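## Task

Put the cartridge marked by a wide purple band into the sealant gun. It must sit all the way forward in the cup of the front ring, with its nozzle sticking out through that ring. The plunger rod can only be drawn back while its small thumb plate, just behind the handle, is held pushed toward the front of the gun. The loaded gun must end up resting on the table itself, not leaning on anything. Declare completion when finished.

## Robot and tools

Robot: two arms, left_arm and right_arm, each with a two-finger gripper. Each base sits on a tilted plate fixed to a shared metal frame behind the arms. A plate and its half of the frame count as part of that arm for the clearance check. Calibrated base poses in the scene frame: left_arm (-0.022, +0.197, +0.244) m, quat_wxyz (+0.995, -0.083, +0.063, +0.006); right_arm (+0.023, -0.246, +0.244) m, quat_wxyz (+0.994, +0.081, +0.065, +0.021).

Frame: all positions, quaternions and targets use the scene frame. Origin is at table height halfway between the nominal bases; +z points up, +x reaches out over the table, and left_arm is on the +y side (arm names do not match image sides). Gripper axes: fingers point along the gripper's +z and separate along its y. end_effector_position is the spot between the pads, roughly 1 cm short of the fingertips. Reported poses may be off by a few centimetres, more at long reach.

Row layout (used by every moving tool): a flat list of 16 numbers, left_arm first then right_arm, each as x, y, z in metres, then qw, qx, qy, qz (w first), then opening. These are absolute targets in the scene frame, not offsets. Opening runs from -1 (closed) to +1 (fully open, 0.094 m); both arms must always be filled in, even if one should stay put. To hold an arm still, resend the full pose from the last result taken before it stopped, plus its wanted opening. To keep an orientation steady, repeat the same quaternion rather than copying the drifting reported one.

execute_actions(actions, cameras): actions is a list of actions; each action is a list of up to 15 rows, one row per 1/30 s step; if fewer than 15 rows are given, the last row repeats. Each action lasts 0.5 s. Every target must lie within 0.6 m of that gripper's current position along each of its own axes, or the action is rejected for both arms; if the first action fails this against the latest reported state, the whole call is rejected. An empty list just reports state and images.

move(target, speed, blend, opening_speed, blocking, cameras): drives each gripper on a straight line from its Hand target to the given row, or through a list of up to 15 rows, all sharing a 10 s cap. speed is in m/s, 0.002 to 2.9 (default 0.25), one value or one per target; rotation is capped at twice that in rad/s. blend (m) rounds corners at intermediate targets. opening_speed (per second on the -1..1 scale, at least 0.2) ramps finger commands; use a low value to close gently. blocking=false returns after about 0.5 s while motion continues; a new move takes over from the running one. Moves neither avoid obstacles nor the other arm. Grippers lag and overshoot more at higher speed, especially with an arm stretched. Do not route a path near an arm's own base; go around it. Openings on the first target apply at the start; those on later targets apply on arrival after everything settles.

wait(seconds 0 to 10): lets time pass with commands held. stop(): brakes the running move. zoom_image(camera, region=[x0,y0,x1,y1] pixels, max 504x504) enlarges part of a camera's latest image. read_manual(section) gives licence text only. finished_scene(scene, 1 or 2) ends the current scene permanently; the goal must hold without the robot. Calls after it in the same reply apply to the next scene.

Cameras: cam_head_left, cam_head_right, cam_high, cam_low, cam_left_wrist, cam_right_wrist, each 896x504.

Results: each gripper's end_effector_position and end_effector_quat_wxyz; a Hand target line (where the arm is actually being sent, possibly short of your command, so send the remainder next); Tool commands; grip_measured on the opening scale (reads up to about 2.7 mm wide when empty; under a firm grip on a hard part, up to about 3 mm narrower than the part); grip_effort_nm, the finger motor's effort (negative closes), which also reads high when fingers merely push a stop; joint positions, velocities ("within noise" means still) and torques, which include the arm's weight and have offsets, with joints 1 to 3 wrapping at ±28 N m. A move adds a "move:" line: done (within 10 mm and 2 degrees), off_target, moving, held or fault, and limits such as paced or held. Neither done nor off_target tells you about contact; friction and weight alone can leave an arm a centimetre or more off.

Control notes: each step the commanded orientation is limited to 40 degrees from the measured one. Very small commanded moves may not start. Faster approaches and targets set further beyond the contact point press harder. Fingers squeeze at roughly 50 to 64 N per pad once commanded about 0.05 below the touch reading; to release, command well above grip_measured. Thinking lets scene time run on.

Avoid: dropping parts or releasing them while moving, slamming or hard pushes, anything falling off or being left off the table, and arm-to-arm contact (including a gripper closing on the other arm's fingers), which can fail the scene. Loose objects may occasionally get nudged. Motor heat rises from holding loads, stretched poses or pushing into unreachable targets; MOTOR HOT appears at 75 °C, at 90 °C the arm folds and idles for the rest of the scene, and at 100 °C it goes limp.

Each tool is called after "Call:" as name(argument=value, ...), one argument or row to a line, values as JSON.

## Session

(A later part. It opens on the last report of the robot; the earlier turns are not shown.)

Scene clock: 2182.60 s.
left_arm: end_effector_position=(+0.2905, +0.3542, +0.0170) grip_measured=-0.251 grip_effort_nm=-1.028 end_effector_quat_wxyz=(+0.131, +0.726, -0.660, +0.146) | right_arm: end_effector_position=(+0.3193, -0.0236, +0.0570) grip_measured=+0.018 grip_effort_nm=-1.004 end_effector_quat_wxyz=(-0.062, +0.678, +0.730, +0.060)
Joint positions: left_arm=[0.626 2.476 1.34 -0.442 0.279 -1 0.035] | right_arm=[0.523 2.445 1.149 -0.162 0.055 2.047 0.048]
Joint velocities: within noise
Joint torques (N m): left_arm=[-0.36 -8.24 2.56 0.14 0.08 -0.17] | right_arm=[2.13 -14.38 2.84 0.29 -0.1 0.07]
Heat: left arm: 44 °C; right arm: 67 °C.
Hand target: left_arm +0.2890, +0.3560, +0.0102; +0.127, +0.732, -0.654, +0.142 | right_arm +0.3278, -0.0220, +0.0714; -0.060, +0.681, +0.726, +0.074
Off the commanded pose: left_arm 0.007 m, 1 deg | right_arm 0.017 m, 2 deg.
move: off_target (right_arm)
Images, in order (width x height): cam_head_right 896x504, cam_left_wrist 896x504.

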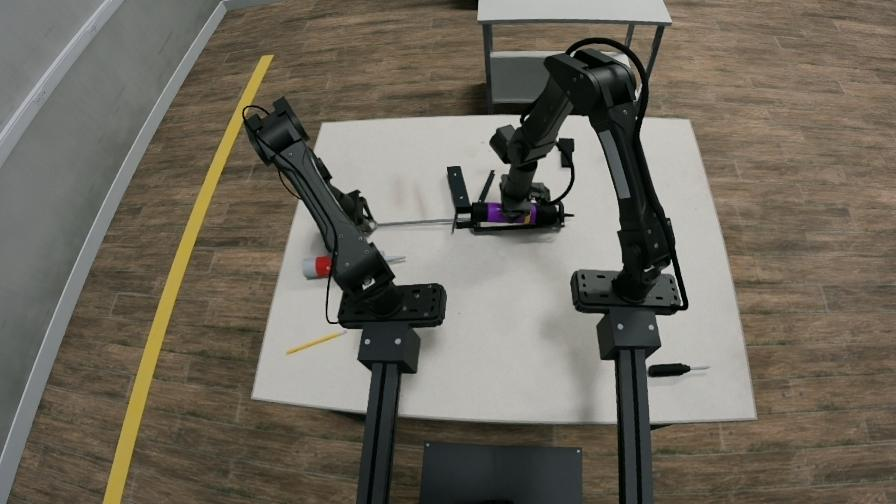

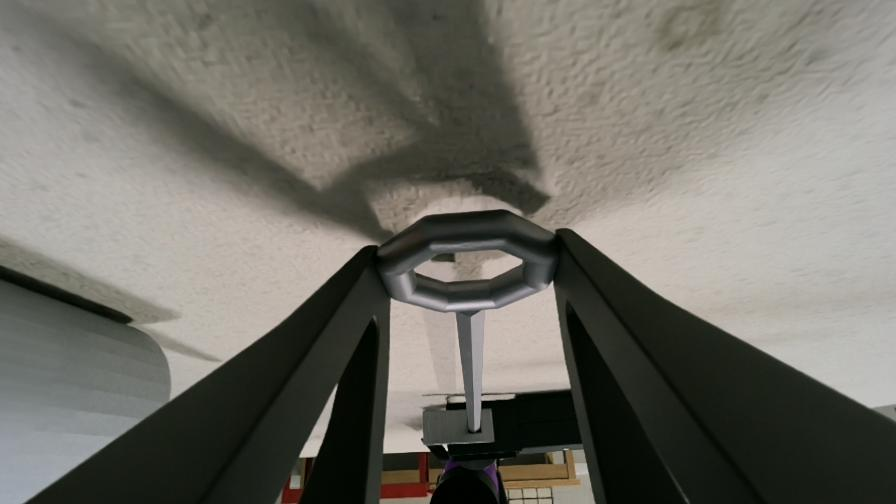

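Call:
move(
  target=[
    [0.289,0.356,0.010,0.1271,0.7324,-0.6536,0.1424,-0.45,0.337,-0.025,0.073,-0.0593,0.6937,0.7139,0.0760,-0.03],
  ],
  speed=0.06,
  cameras=["cam_head_right","cam_left_wrist"],
)

Call:
zoom_image(
  camera="cam_head_right",
  region=[500, 170, 590, 250],
)

Call:
zoom_image(
  camera="cam_left_wrist",
  region=[400, 380, 560, 504],
)

Scene clock: 2187.83 s.
left_arm: end_effector_position=(+0.2905, +0.3542, +0.0170) grip_measured=-0.251 grip_effort_nm=-1.028 end_effector_quat_wxyz=(+0.131, +0.726, -0.660, +0.146) | right_arm: end_effector_position=(+0.3220, -0.0272, +0.0566) grip_measured=+0.018 grip_effort_nm=-1.004 end_effector_quat_wxyz=(-0.063, +0.683, +0.725, +0.060)
Joint positions: left_arm=[0.626 2.476 1.34 -0.442 0.279 -1 0.035] | right_arm=[0.51 2.443 1.149 -0.162 0.053 2.05 0.048]
Joint velocities: within noise
Joint torques (N m): left_arm=[-0.38 -8.03 2.54 0.14 0.08 -0.18] | right_arm=[1.7 -14.12 4.56 0.16 -0.09 0.19]
Heat: left arm: 44 °C; right arm: 70 °C.
Hand target: left_arm +0.2890, +0.3560, +0.0102; +0.127, +0.732, -0.654, +0.142 | right_arm +0.3368, -0.0251, +0.0726; -0.059, +0.693, +0.714, +0.076
Off the commanded pose: left_arm 0.007 m, 1 deg | right_arm 0.022 m, 3 deg.
move: off_target (right_arm)
Images, in order (width x height): cam_head_right 896x504, cam_left_wrist 896x504.

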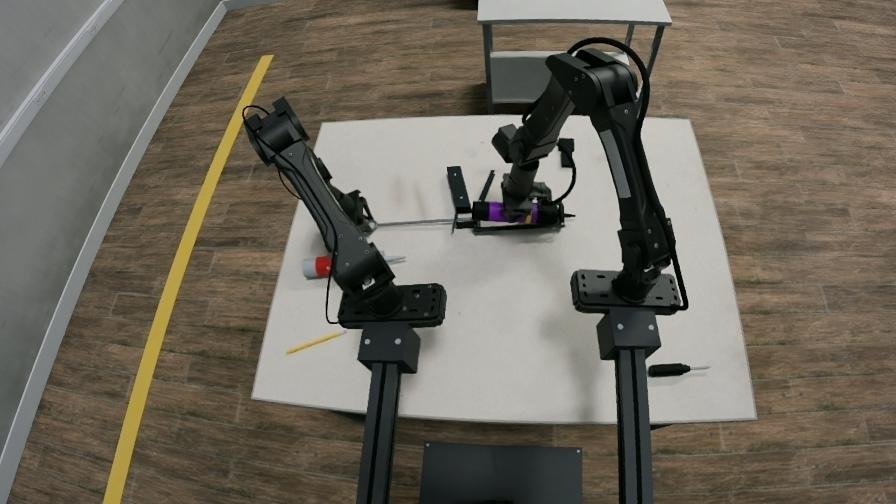

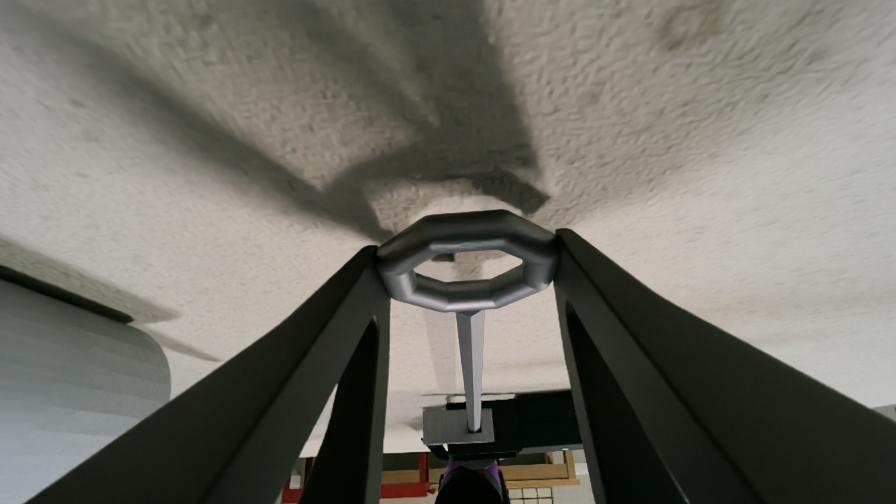

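Scaled by 5.600 from the camera's 896x504 image, which has a finer 1280x720 frame.

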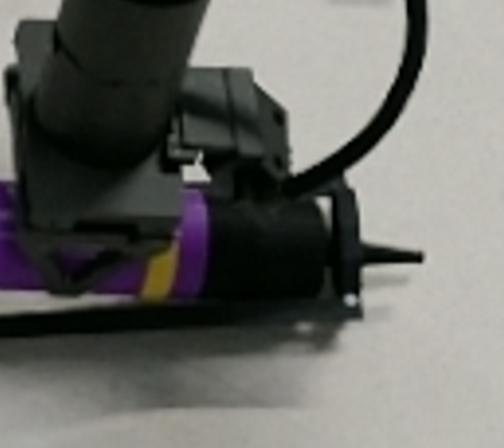

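Scaled by 3.150 from the camera's 896x504 image, which has a finer 1280x720 frame.

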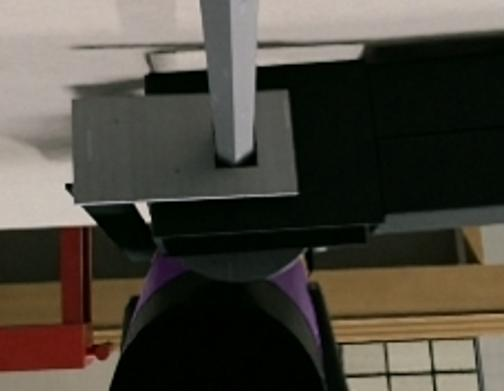

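Call:
move(
  target=[
    [0.289,0.356,0.010,0.1271,0.7324,-0.6536,0.1424,-0.45,0.345,-0.023,0.074,-0.0593,0.6980,0.7097,0.0760,-0.03],
  ],
  speed=0.06,
  cameras=["cam_head_right","cam_left_wrist"],
)

Call:
zoom_image(
  camera="cam_left_wrist",
  region=[400, 380, 560, 504],
)

Scene clock: 2191.07 s.
left_arm: end_effector_position=(+0.2904, +0.3543, +0.0170) grip_measured=-0.251 grip_effort_nm=-1.023 end_effector_quat_wxyz=(+0.131, +0.726, -0.660, +0.146) | right_arm: end_effector_position=(+0.3297, -0.0276, +0.0593) grip_measured=+0.018 grip_effort_nm=-1.009 end_effector_quat_wxyz=(-0.063, +0.693, +0.716, +0.059)
Joint positions: left_arm=[0.626 2.476 1.34 -0.442 0.279 -1 0.035] | right_arm=[0.5 2.443 1.178 -0.19 0.053 2.066 0.048]
Joint velocities: within noise
Joint torques (N m): left_arm=[-0.46 -8.13 2.69 0.13 0.08 -0.15] | right_arm=[2.15 -13.33 5.53 0.15 -0.1 0.08]
Heat: left arm: 44 °C; right arm: 70 °C.
Hand target: left_arm +0.2890, +0.3559, +0.0103; +0.127, +0.732, -0.654, +0.143 | right_arm +0.3448, -0.0232, +0.0738; -0.059, +0.698, +0.710, +0.076
Off the commanded pose: left_arm 0.007 m, 1 deg | right_arm 0.022 m, 2 deg.
move: off_target (right_arm)
Images, in order (width x height): cam_head_right 896x504, cam_left_wrist 896x504.

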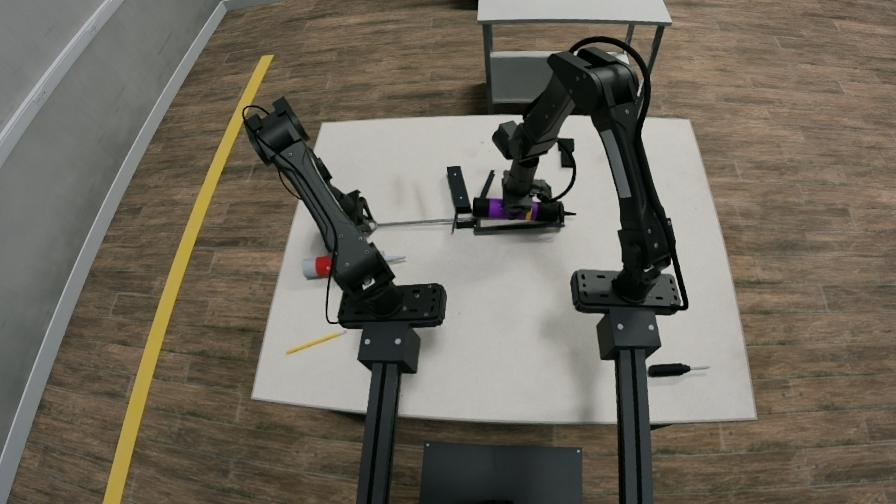

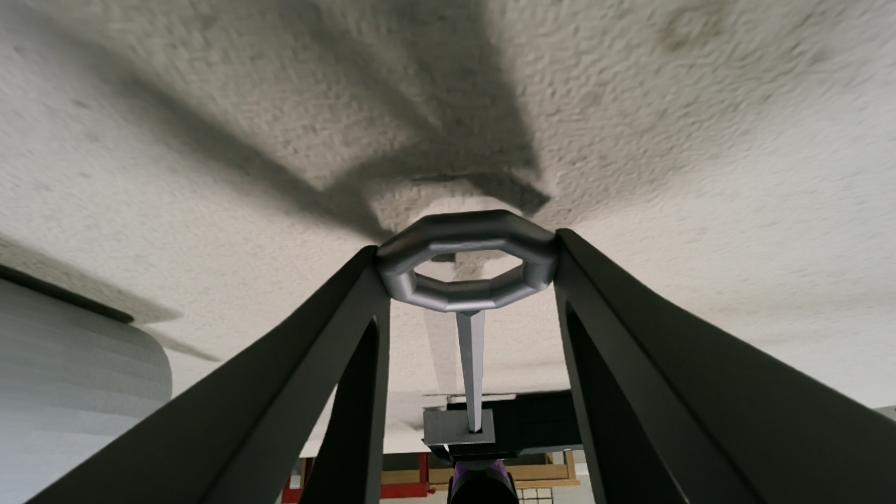

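Scaled by 3.150 from the camera's 896x504 image, which has a finer 1280x720 frame.

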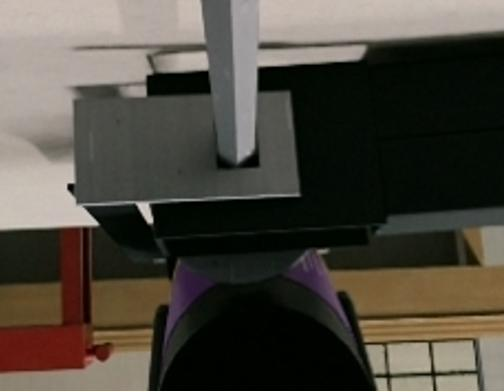

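Call:
move(
  target=[
    [0.289,0.356,0.010,0.1271,0.7324,-0.6536,0.1424,-0.45,0.339,-0.030,0.063,-0.0658,0.6899,0.7163,0.0817,-0.03],
  ],
  speed=0.06,
  cameras=["cam_head_right","cam_left_wrist"],
)

Call:
zoom_image(
  camera="cam_left_wrist",
  region=[440, 420, 540, 504],
)

Call:
zoom_image(
  camera="cam_head_right",
  region=[500, 170, 590, 250],
)

Scene clock: 2196.77 s.
left_arm: end_effector_position=(+0.2904, +0.3543, +0.0170) grip_measured=-0.251 grip_effort_nm=-1.018 end_effector_quat_wxyz=(+0.131, +0.726, -0.660, +0.146) | right_arm: end_effector_position=(+0.3295, -0.0347, +0.0557) grip_measured=+0.018 grip_effort_nm=-1.009 end_effector_quat_wxyz=(-0.065, +0.691, +0.718, +0.060)
Joint positions: left_arm=[0.626 2.476 1.34 -0.442 0.279 -1 0.035] | right_arm=[0.478 2.443 1.16 -0.171 0.044 2.04 0.048]
Joint velocities: within noise
Joint torques (N m): left_arm=[-0.46 -8.24 2.7 0.15 0.07 -0.12] | right_arm=[2.07 -12.08 3.14 0.61 -0.18 -0.08]
Heat: left arm: 44 °C; right arm: 71 °C.
Hand target: left_arm +0.2890, +0.3559, +0.0103; +0.127, +0.732, -0.654, +0.143 | right_arm +0.3390, -0.0300, +0.0632; -0.066, +0.690, +0.716, +0.082
Off the commanded pose: left_arm 0.007 m, 1 deg | right_arm 0.013 m, 2 deg.
move: off_target (right_arm)
Images, in order (width x height): cam_head_right 896x504, cam_left_wrist 896x504.

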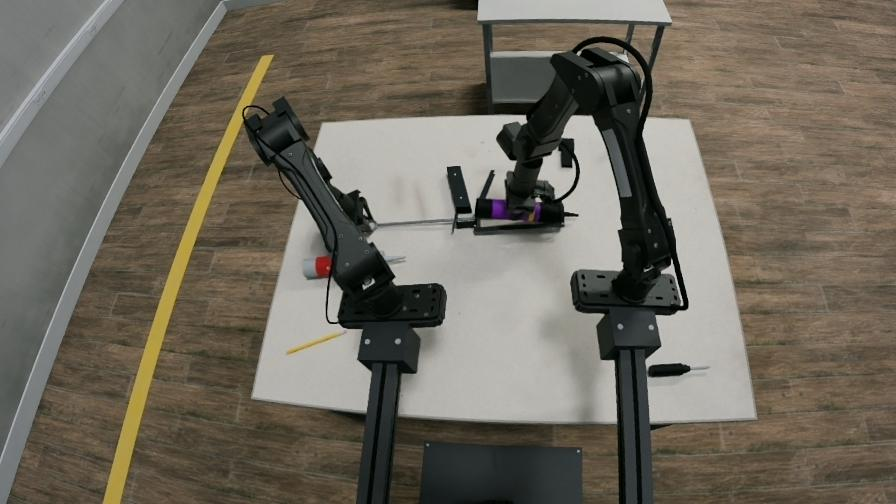

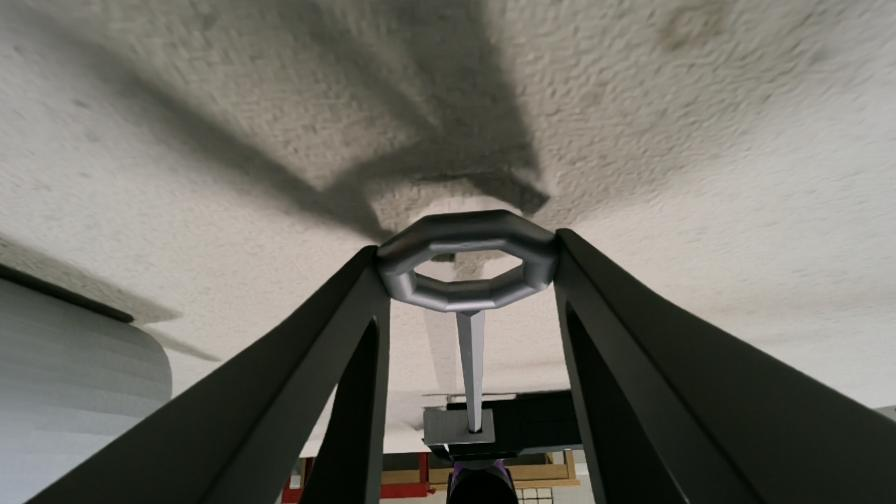

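Scaled by 5.040 from the camera's 896x504 image, which has a finer 1280x720 frame.

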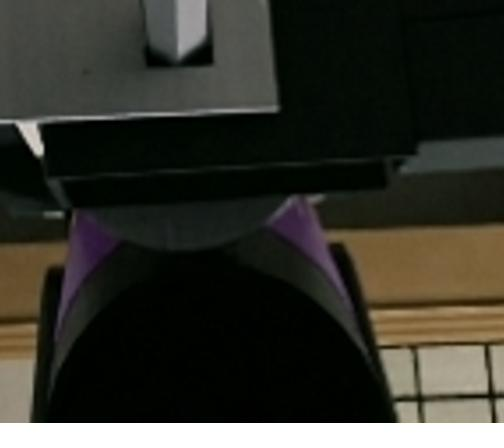

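Scaled by 5.600 from the camera's 896x504 image, which has a finer 1280x720 frame.

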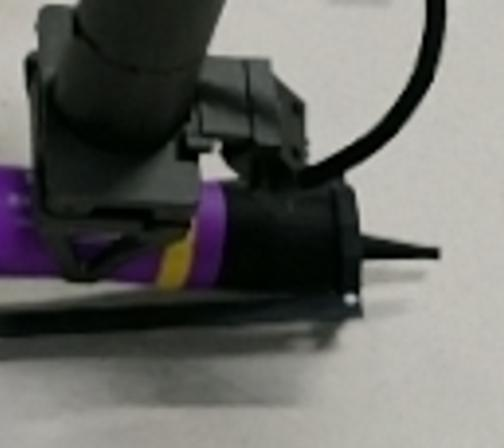

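Call:
move(
  target=[
    [0.289,0.356,0.010,0.1271,0.7324,-0.6536,0.1424,-0.45,0.329,-0.032,0.057,-0.0658,0.6849,0.7210,0.0817,-0.03],
  ],
  speed=0.06,
  cameras=["cam_head_right","cam_left_wrist"],
)

Call:
zoom_image(
  camera="cam_left_wrist",
  region=[440, 420, 540, 504],
)

Call:
zoom_image(
  camera="cam_head_right",
  region=[500, 170, 590, 250],
)

Scene clock: 2201.40 s.
left_arm: end_effector_position=(+0.2904, +0.3543, +0.0170) grip_measured=-0.251 grip_effort_nm=-1.023 end_effector_quat_wxyz=(+0.131, +0.726, -0.660, +0.146) | right_arm: end_effector_position=(+0.3283, -0.0351, +0.0546) grip_measured=+0.018 grip_effort_nm=-1.009 end_effector_quat_wxyz=(-0.062, +0.690, +0.717, +0.071)
Joint positions: left_arm=[0.626 2.476 1.34 -0.442 0.279 -1 0.035] | right_arm=[0.478 2.437 1.129 -0.124 0.044 2.037 0.048]
Joint velocities: within noise
Joint torques (N m): left_arm=[-0.35 -8.13 2.61 0.15 0.08 -0.15] | right_arm=[2.33 -10.78 2.32 0.62 -0.17 -0.12]
Heat: left arm: 44 °C; right arm: 70 °C.
Hand target: left_arm +0.2890, +0.3559, +0.0103; +0.127, +0.732, -0.654, +0.143 | right_arm +0.3290, -0.0320, +0.0570; -0.066, +0.685, +0.721, +0.081
Off the commanded pose: left_arm 0.007 m, 1 deg | right_arm 0.004 m, 2 deg.
move: done
Images, in order (width x height): cam_head_right 896x504, cam_left_wrist 896x504.

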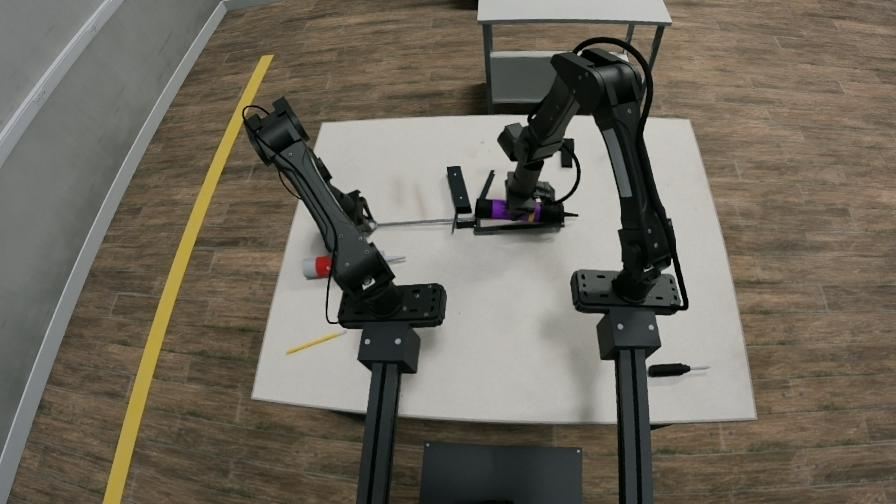

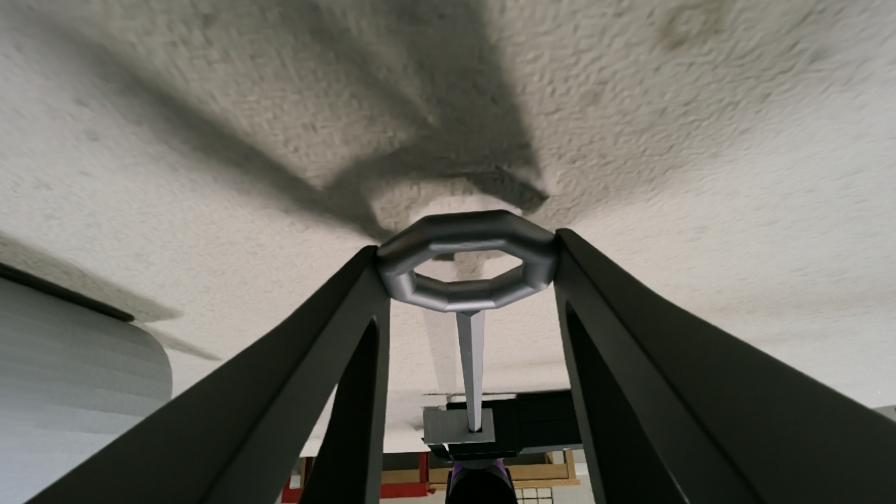

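Scaled by 5.040 from the camera's 896x504 image, which has a finer 1280x720 frame.

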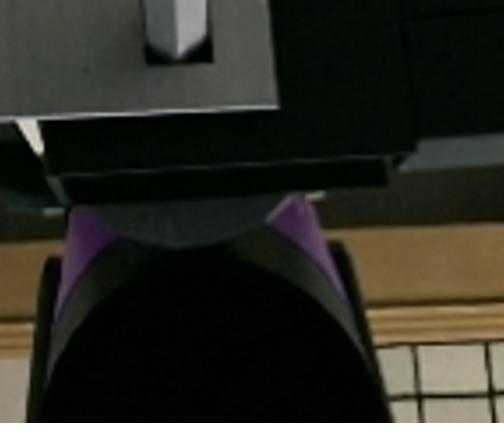

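Scaled by 5.600 from the camera's 896x504 image, which has a finer 1280x720 frame.

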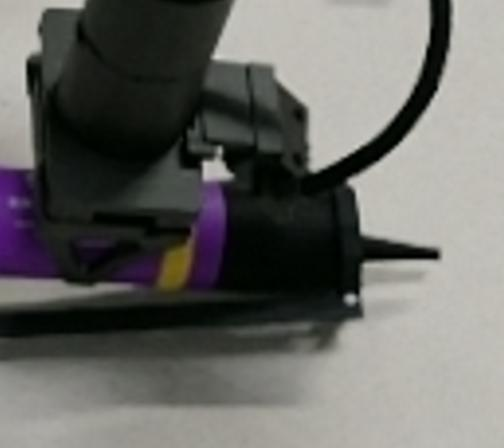

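Call:
move(
  target=[
    [0.289,0.356,0.010,0.1271,0.7324,-0.6536,0.1424,-0.45,0.322,-0.038,0.056,-0.0603,0.6812,0.7260,0.0745,-0.03],
  ],
  speed=0.05,
  cameras=["cam_head_right","cam_left_wrist"],
)

Call:
zoom_image(
  camera="cam_left_wrist",
  region=[440, 420, 540, 504],
)

Call:
zoom_image(
  camera="cam_head_right",
  region=[500, 170, 590, 250],
)

Scene clock: 2206.30 s.
left_arm: end_effector_position=(+0.2904, +0.3543, +0.0170) grip_measured=-0.251 grip_effort_nm=-1.028 end_effector_quat_wxyz=(+0.131, +0.726, -0.660, +0.146) | right_arm: end_effector_position=(+0.3277, -0.0355, +0.0548) grip_measured=+0.018 grip_effort_nm=-1.009 end_effector_quat_wxyz=(-0.059, +0.690, +0.717, +0.080)
Joint positions: left_arm=[0.626 2.476 1.34 -0.442 0.279 -1 0.035] | right_arm=[0.478 2.429 1.103 -0.087 0.044 2.033 0.048]
Joint velocities: within noise
Joint torques (N m): left_arm=[-0.57 -8.12 2.65 0.11 0.09 -0.16] | right_arm=[2.62 -10.85 2.02 0.34 -0.04 -0.19]
Heat: left arm: 44 °C; right arm: 68 °C.
Hand target: left_arm +0.2890, +0.3559, +0.0103; +0.127, +0.732, -0.654, +0.143 | right_arm +0.3220, -0.0380, +0.0559; -0.060, +0.681, +0.726, +0.074
Off the commanded pose: left_arm 0.007 m, 1 deg | right_arm 0.006 m, 2 deg.
move: done
Images, in order (width x height): cam_head_right 896x504, cam_left_wrist 896x504.

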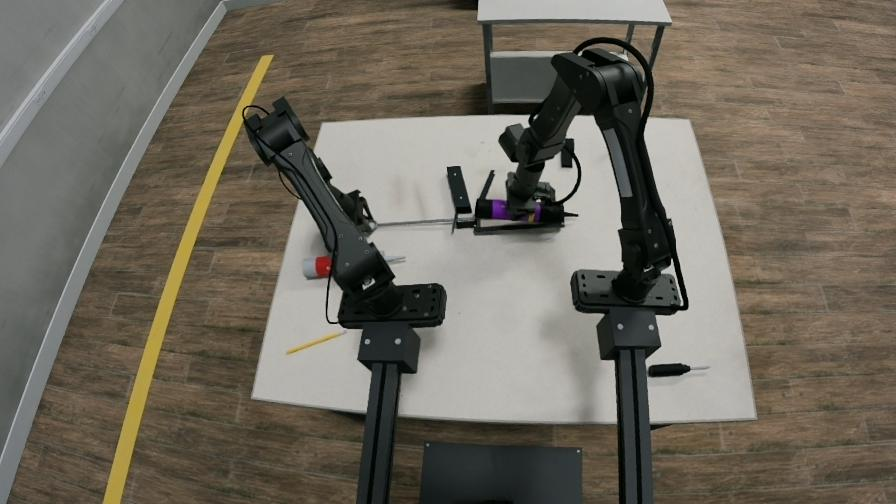

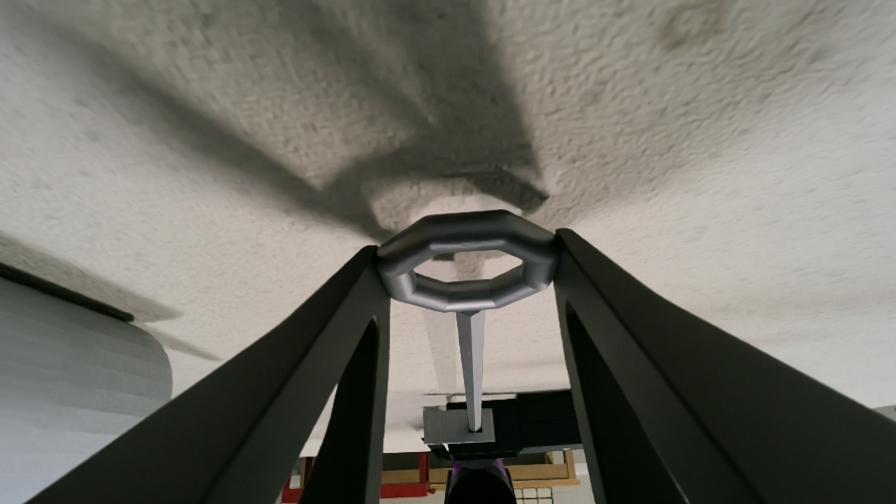

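Scaled by 5.040 from the camera's 896x504 image, which has a finer 1280x720 frame.

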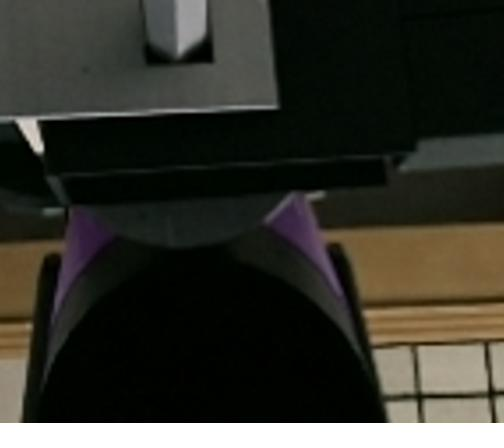

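Scaled by 5.600 from the camera's 896x504 image, which has a finer 1280x720 frame.

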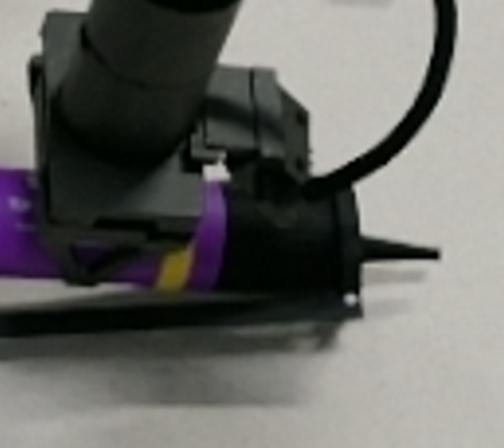

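Call:
move(
  target=[
    [0.289,0.356,0.010,0.1271,0.7324,-0.6536,0.1424,-0.45,0.321,-0.045,0.054,-0.0603,0.6812,0.7260,0.0745,-0.03],
  ],
  speed=0.05,
  cameras=["cam_head_right","cam_left_wrist"],
)

Call:
zoom_image(
  camera="cam_left_wrist",
  region=[440, 420, 540, 504],
)

Call:
zoom_image(
  camera="cam_head_right",
  region=[500, 170, 590, 250],
)

Scene clock: 2209.80 s.
left_arm: end_effector_position=(+0.2904, +0.3543, +0.0170) grip_measured=-0.251 grip_effort_nm=-1.033 end_effector_quat_wxyz=(+0.131, +0.726, -0.660, +0.146) | right_arm: end_effector_position=(+0.3258, -0.0368, +0.0544) grip_measured=+0.018 grip_effort_nm=-1.009 end_effector_quat_wxyz=(-0.059, +0.684, +0.722, +0.084)
Joint positions: left_arm=[0.626 2.476 1.34 -0.442 0.279 -1 0.035] | right_arm=[0.477 2.424 1.084 -0.066 0.042 2.016 0.048]
Joint velocities: within noise
Joint torques (N m): left_arm=[-0.59 -8.25 2.63 0.11 0.11 -0.13] | right_arm=[1.37 -10.63 1.77 0.35 -0.06 -0.2]
Heat: left arm: 44 °C; right arm: 68 °C.
Hand target: left_arm +0.2890, +0.3559, +0.0103; +0.127, +0.732, -0.654, +0.143 | right_arm +0.3209, -0.0448, +0.0539; -0.060, +0.681, +0.726, +0.074
Off the commanded pose: left_arm 0.007 m, 1 deg | right_arm 0.010 m, 1 deg.
move: done
Images, in order (width x height): cam_head_right 896x504, cam_left_wrist 896x504.

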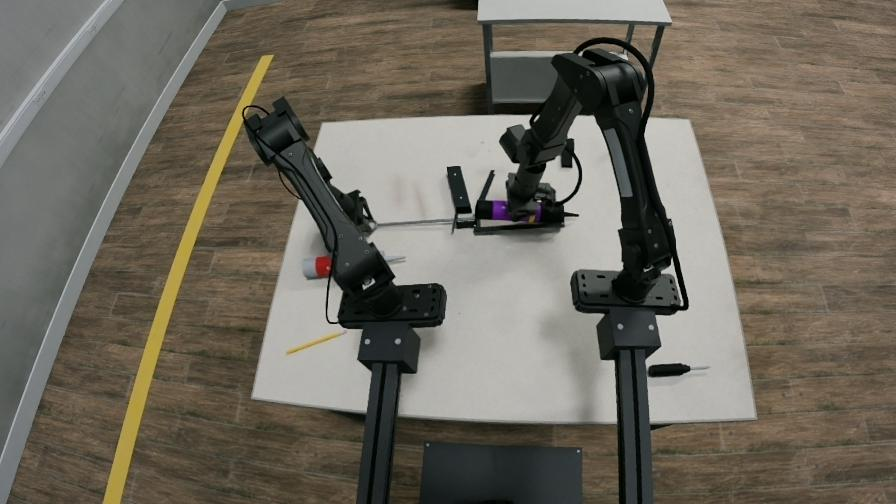

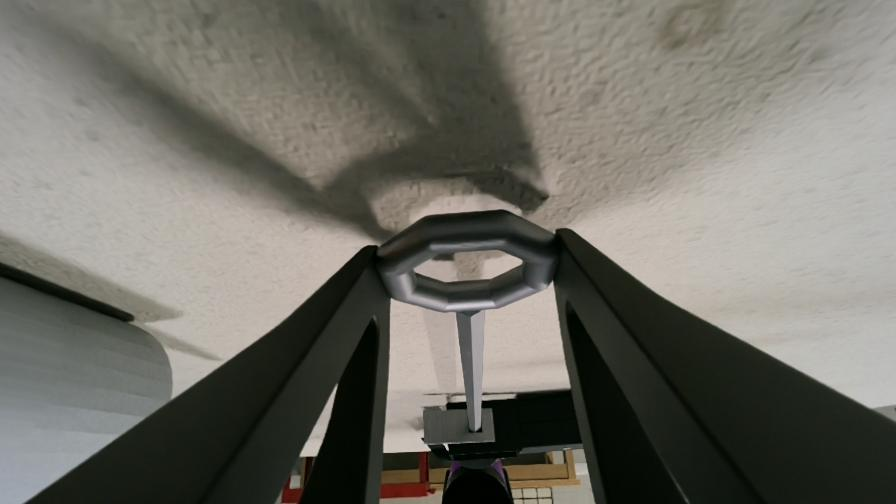

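Scaled by 5.040 from the camera's 896x504 image, which has a finer 1280x720 frame.

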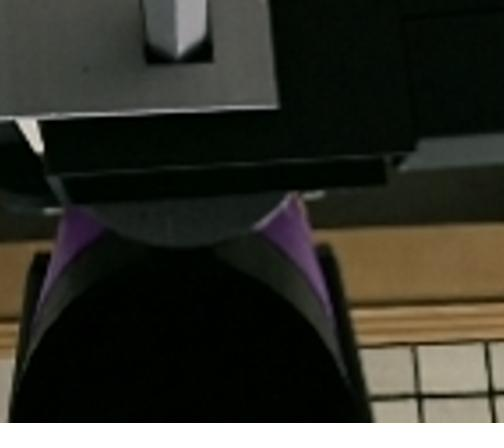

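Scaled by 5.600 from the camera's 896x504 image, which has a finer 1280x720 frame.

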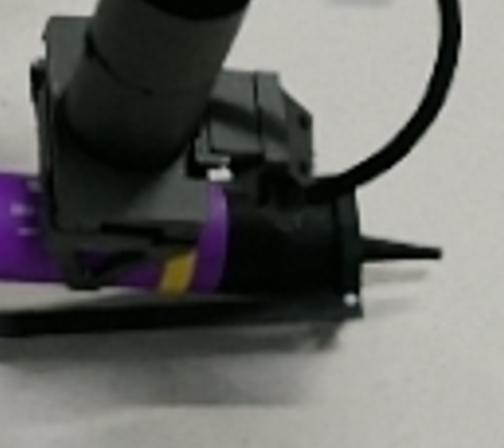

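Call:
move(
  target=[
    [0.289,0.356,0.010,0.1271,0.7324,-0.6536,0.1424,-0.45,0.3225,-0.051,0.055,-0.0603,0.6812,0.7260,0.0745,-0.03],
  ],
  speed=0.05,
  cameras=["cam_head_right","cam_left_wrist"],
)

Call:
zoom_image(
  camera="cam_left_wrist",
  region=[440, 420, 540, 504],
)

Call:
zoom_image(
  camera="cam_head_right",
  region=[500, 170, 590, 250],
)

Scene clock: 2214.10 s.
left_arm: end_effector_position=(+0.2904, +0.3543, +0.0170) grip_measured=-0.251 grip_effort_nm=-1.033 end_effector_quat_wxyz=(+0.131, +0.726, -0.660, +0.146) | right_arm: end_effector_position=(+0.3239, -0.0417, +0.0535) grip_measured=+0.018 grip_effort_nm=-1.009 end_effector_quat_wxyz=(-0.062, +0.679, +0.726, +0.082)
Joint positions: left_arm=[0.626 2.476 1.34 -0.442 0.279 -1 0.035] | right_arm=[0.463 2.42 1.072 -0.065 0.033 1.991 0.048]
Joint velocities: within noise
Joint torques (N m): left_arm=[-0.58 -8.23 2.54 0.14 0.08 -0.15] | right_arm=[0.95 -11.25 1.91 0.34 -0.01 -0.11]
Heat: left arm: 44 °C; right arm: 66 °C.
Hand target: left_arm +0.2890, +0.3559, +0.0102; +0.127, +0.732, -0.654, +0.143 | right_arm +0.3224, -0.0508, +0.0548; -0.060, +0.681, +0.726, +0.074
Off the commanded pose: left_arm 0.007 m, 1 deg | right_arm 0.010 m, 1 deg.
move: done
Images, in order (width x height): cam_head_right 896x504, cam_left_wrist 896x504.

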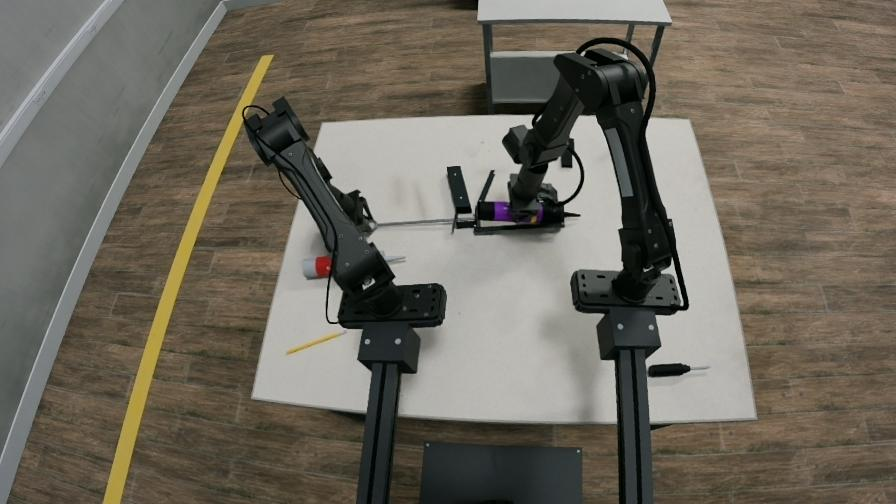

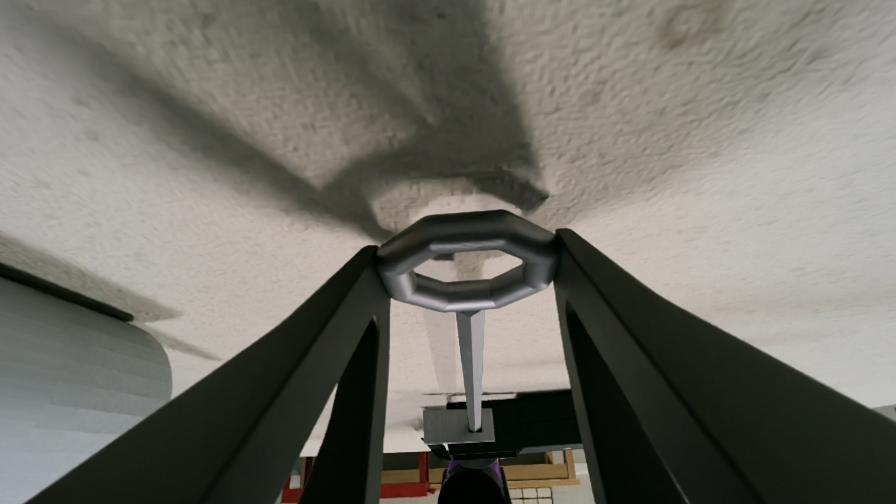

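Scaled by 5.040 from the camera's 896x504 image, which has a finer 1280x720 frame.

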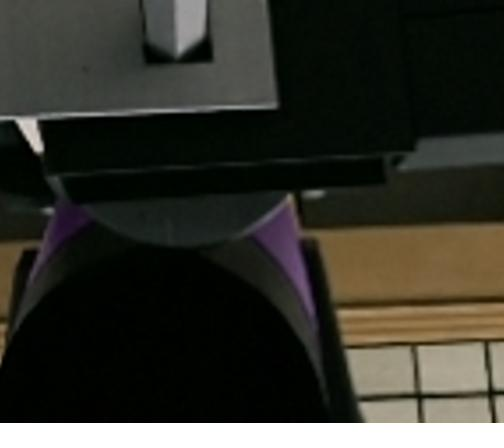

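Scaled by 5.600 from the camera's 896x504 image, which has a finer 1280x720 frame.

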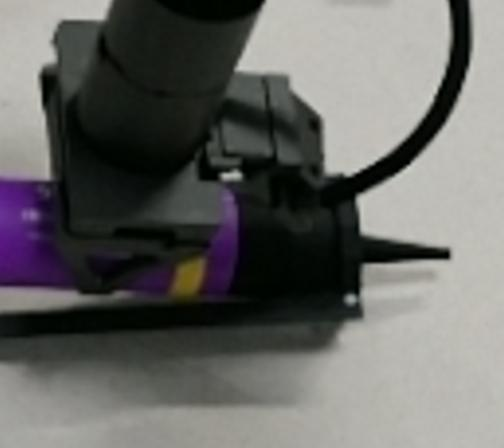

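Call:
move(
  target=[
    [0.289,0.356,0.010,0.1271,0.7324,-0.6536,0.1424,-0.45,0.329,-0.055,0.055,-0.0603,0.6812,0.7260,0.0745,-0.03],
  ],
  speed=0.05,
  cameras=["cam_head_right","cam_left_wrist"],
)

Call:
zoom_image(
  camera="cam_left_wrist",
  region=[440, 420, 540, 504],
)

Call:
zoom_image(
  camera="cam_head_right",
  region=[500, 170, 590, 250],
)

Scene clock: 2217.73 s.
left_arm: end_effector_position=(+0.2904, +0.3543, +0.0170) grip_measured=-0.251 grip_effort_nm=-1.033 end_effector_quat_wxyz=(+0.131, +0.726, -0.660, +0.146) | right_arm: end_effector_position=(+0.3241, -0.0422, +0.0533) grip_measured=+0.018 grip_effort_nm=-1.004 end_effector_quat_wxyz=(-0.073, +0.678, +0.726, +0.086)
Joint positions: left_arm=[0.626 2.476 1.34 -0.442 0.279 -1 0.035] | right_arm=[0.45 2.42 1.072 -0.065 0.008 1.978 0.048]
Joint velocities: within noise
Joint torques (N m): left_arm=[-0.44 -8.31 2.5 0.15 0.11 -0.17] | right_arm=[0.54 -11.12 3.29 0.18 0.2 -0.16]
Heat: left arm: 44 °C; right arm: 66 °C.
Hand target: left_arm +0.2890, +0.3559, +0.0102; +0.127, +0.732, -0.654, +0.143 | right_arm +0.3287, -0.0548, +0.0548; -0.060, +0.681, +0.726, +0.075
Off the commanded pose: left_arm 0.007 m, 1 deg | right_arm 0.014 m, 2 deg.
move: off_target (right_arm)
Images, in order (width x height): cam_head_right 896x504, cam_left_wrist 896x504.

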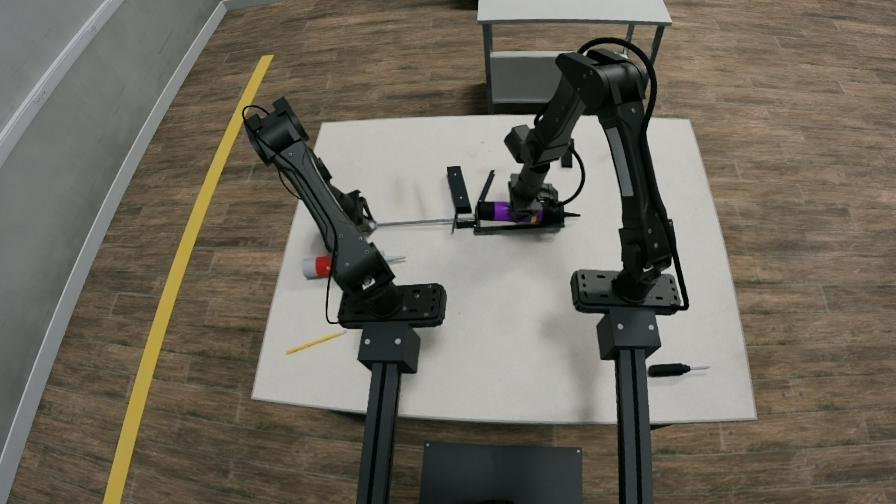

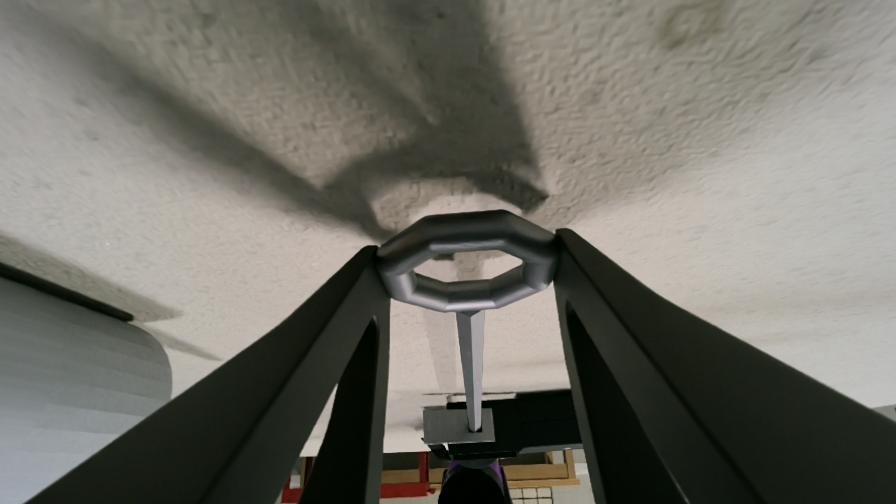

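Scaled by 5.040 from the camera's 896x504 image, which has a finer 1280x720 frame.

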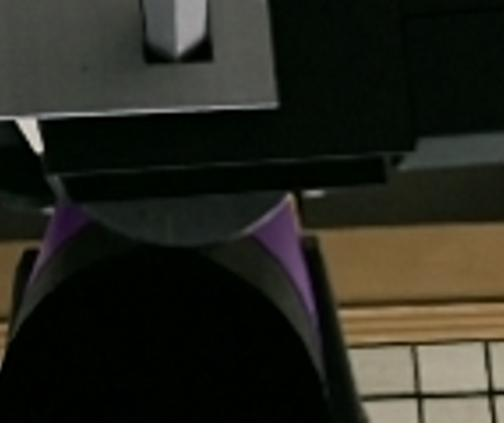

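Scaled by 5.600 from the camera's 896x504 image, which has a finer 1280x720 frame.

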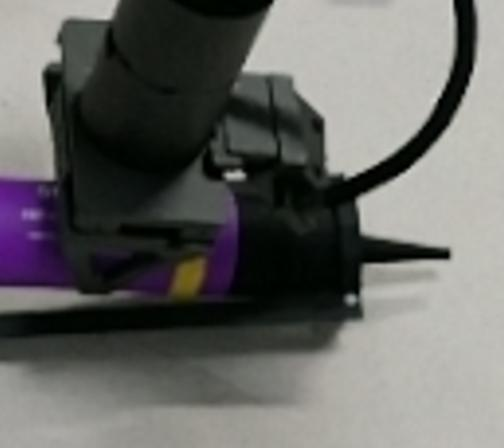

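Call:
move(
  target=[
    [0.289,0.356,0.010,0.1271,0.7324,-0.6536,0.1424,-0.45,0.328,-0.050,0.045,-0.0410,0.6892,0.7214,0.0573,-0.03],
  ],
  speed=0.04,
  cameras=["cam_head_right","cam_left_wrist"],
)

Call:
zoom_image(
  camera="cam_left_wrist",
  region=[440, 420, 540, 504],
)

Call:
zoom_image(
  camera="cam_head_right",
  region=[500, 170, 590, 250],
)

Scene clock: 2222.63 s.
left_arm: end_effector_position=(+0.2904, +0.3538, +0.0171) grip_measured=-0.251 grip_effort_nm=-1.028 end_effector_quat_wxyz=(+0.131, +0.725, -0.659, +0.147) | right_arm: end_effector_position=(+0.3266, -0.0423, +0.0536) grip_measured=+0.018 grip_effort_nm=-1.009 end_effector_quat_wxyz=(-0.065, +0.683, +0.724, +0.075)
Joint positions: left_arm=[0.626 2.476 1.34 -0.443 0.28 -1 0.035] | right_arm=[0.458 2.427 1.099 -0.1 0.032 1.997 0.048]
Joint velocities: within noise
Joint torques (N m): left_arm=[-0.42 -8.32 2.66 0.13 0.05 -0.19] | right_arm=[2.65 -7.84 4.34 0.4 0.47 0.16]
Heat: left arm: 44 °C; right arm: 65 °C.
Hand target: left_arm +0.2890, +0.3559, +0.0103; +0.127, +0.732, -0.654, +0.143 | right_arm +0.3279, -0.0501, +0.0456; -0.041, +0.689, +0.721, +0.058
Off the commanded pose: left_arm 0.008 m, 1 deg | right_arm 0.012 m, 4 deg.
move: off_target (right_arm)
Images, in order (width x height): cam_head_right 896x504, cam_left_wrist 896x504.

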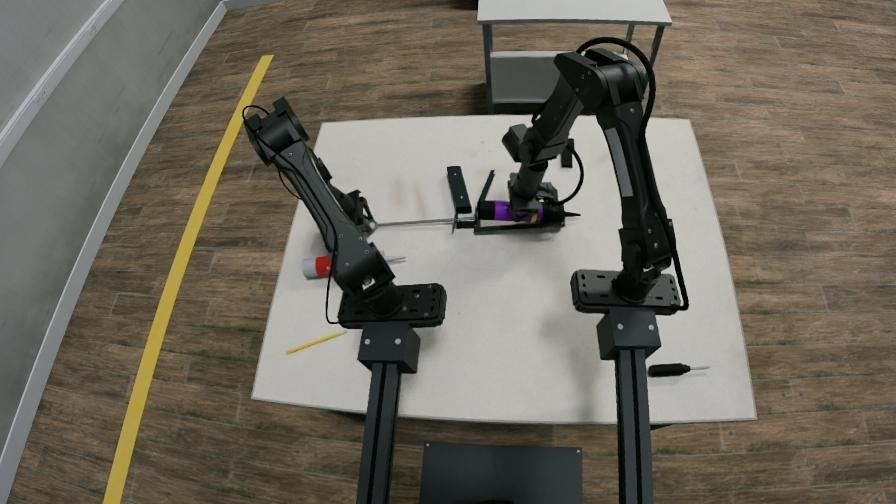

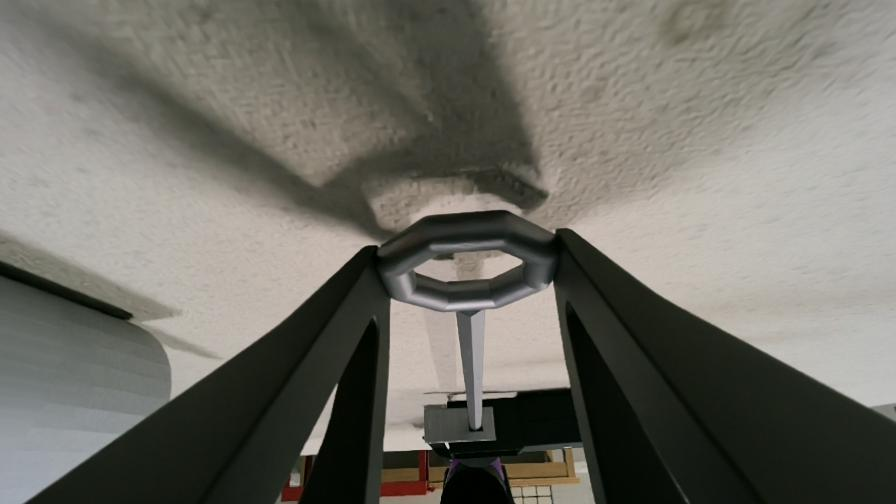

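Scaled by 5.040 from the camera's 896x504 image, which has a finer 1280x720 frame.

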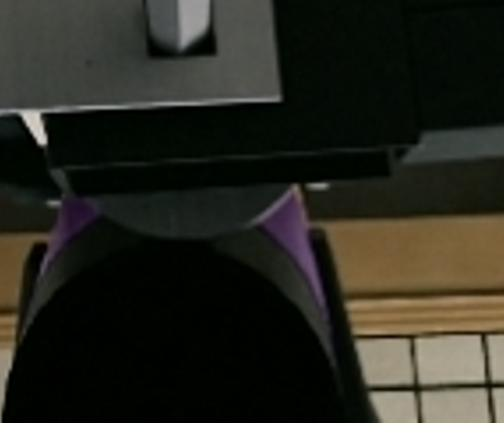

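Scaled by 5.600 from the camera's 896x504 image, which has a finer 1280x720 frame.

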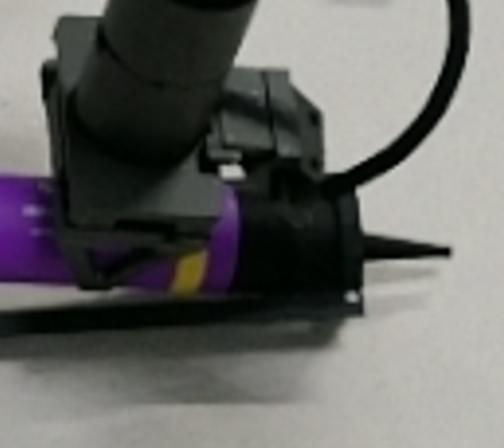

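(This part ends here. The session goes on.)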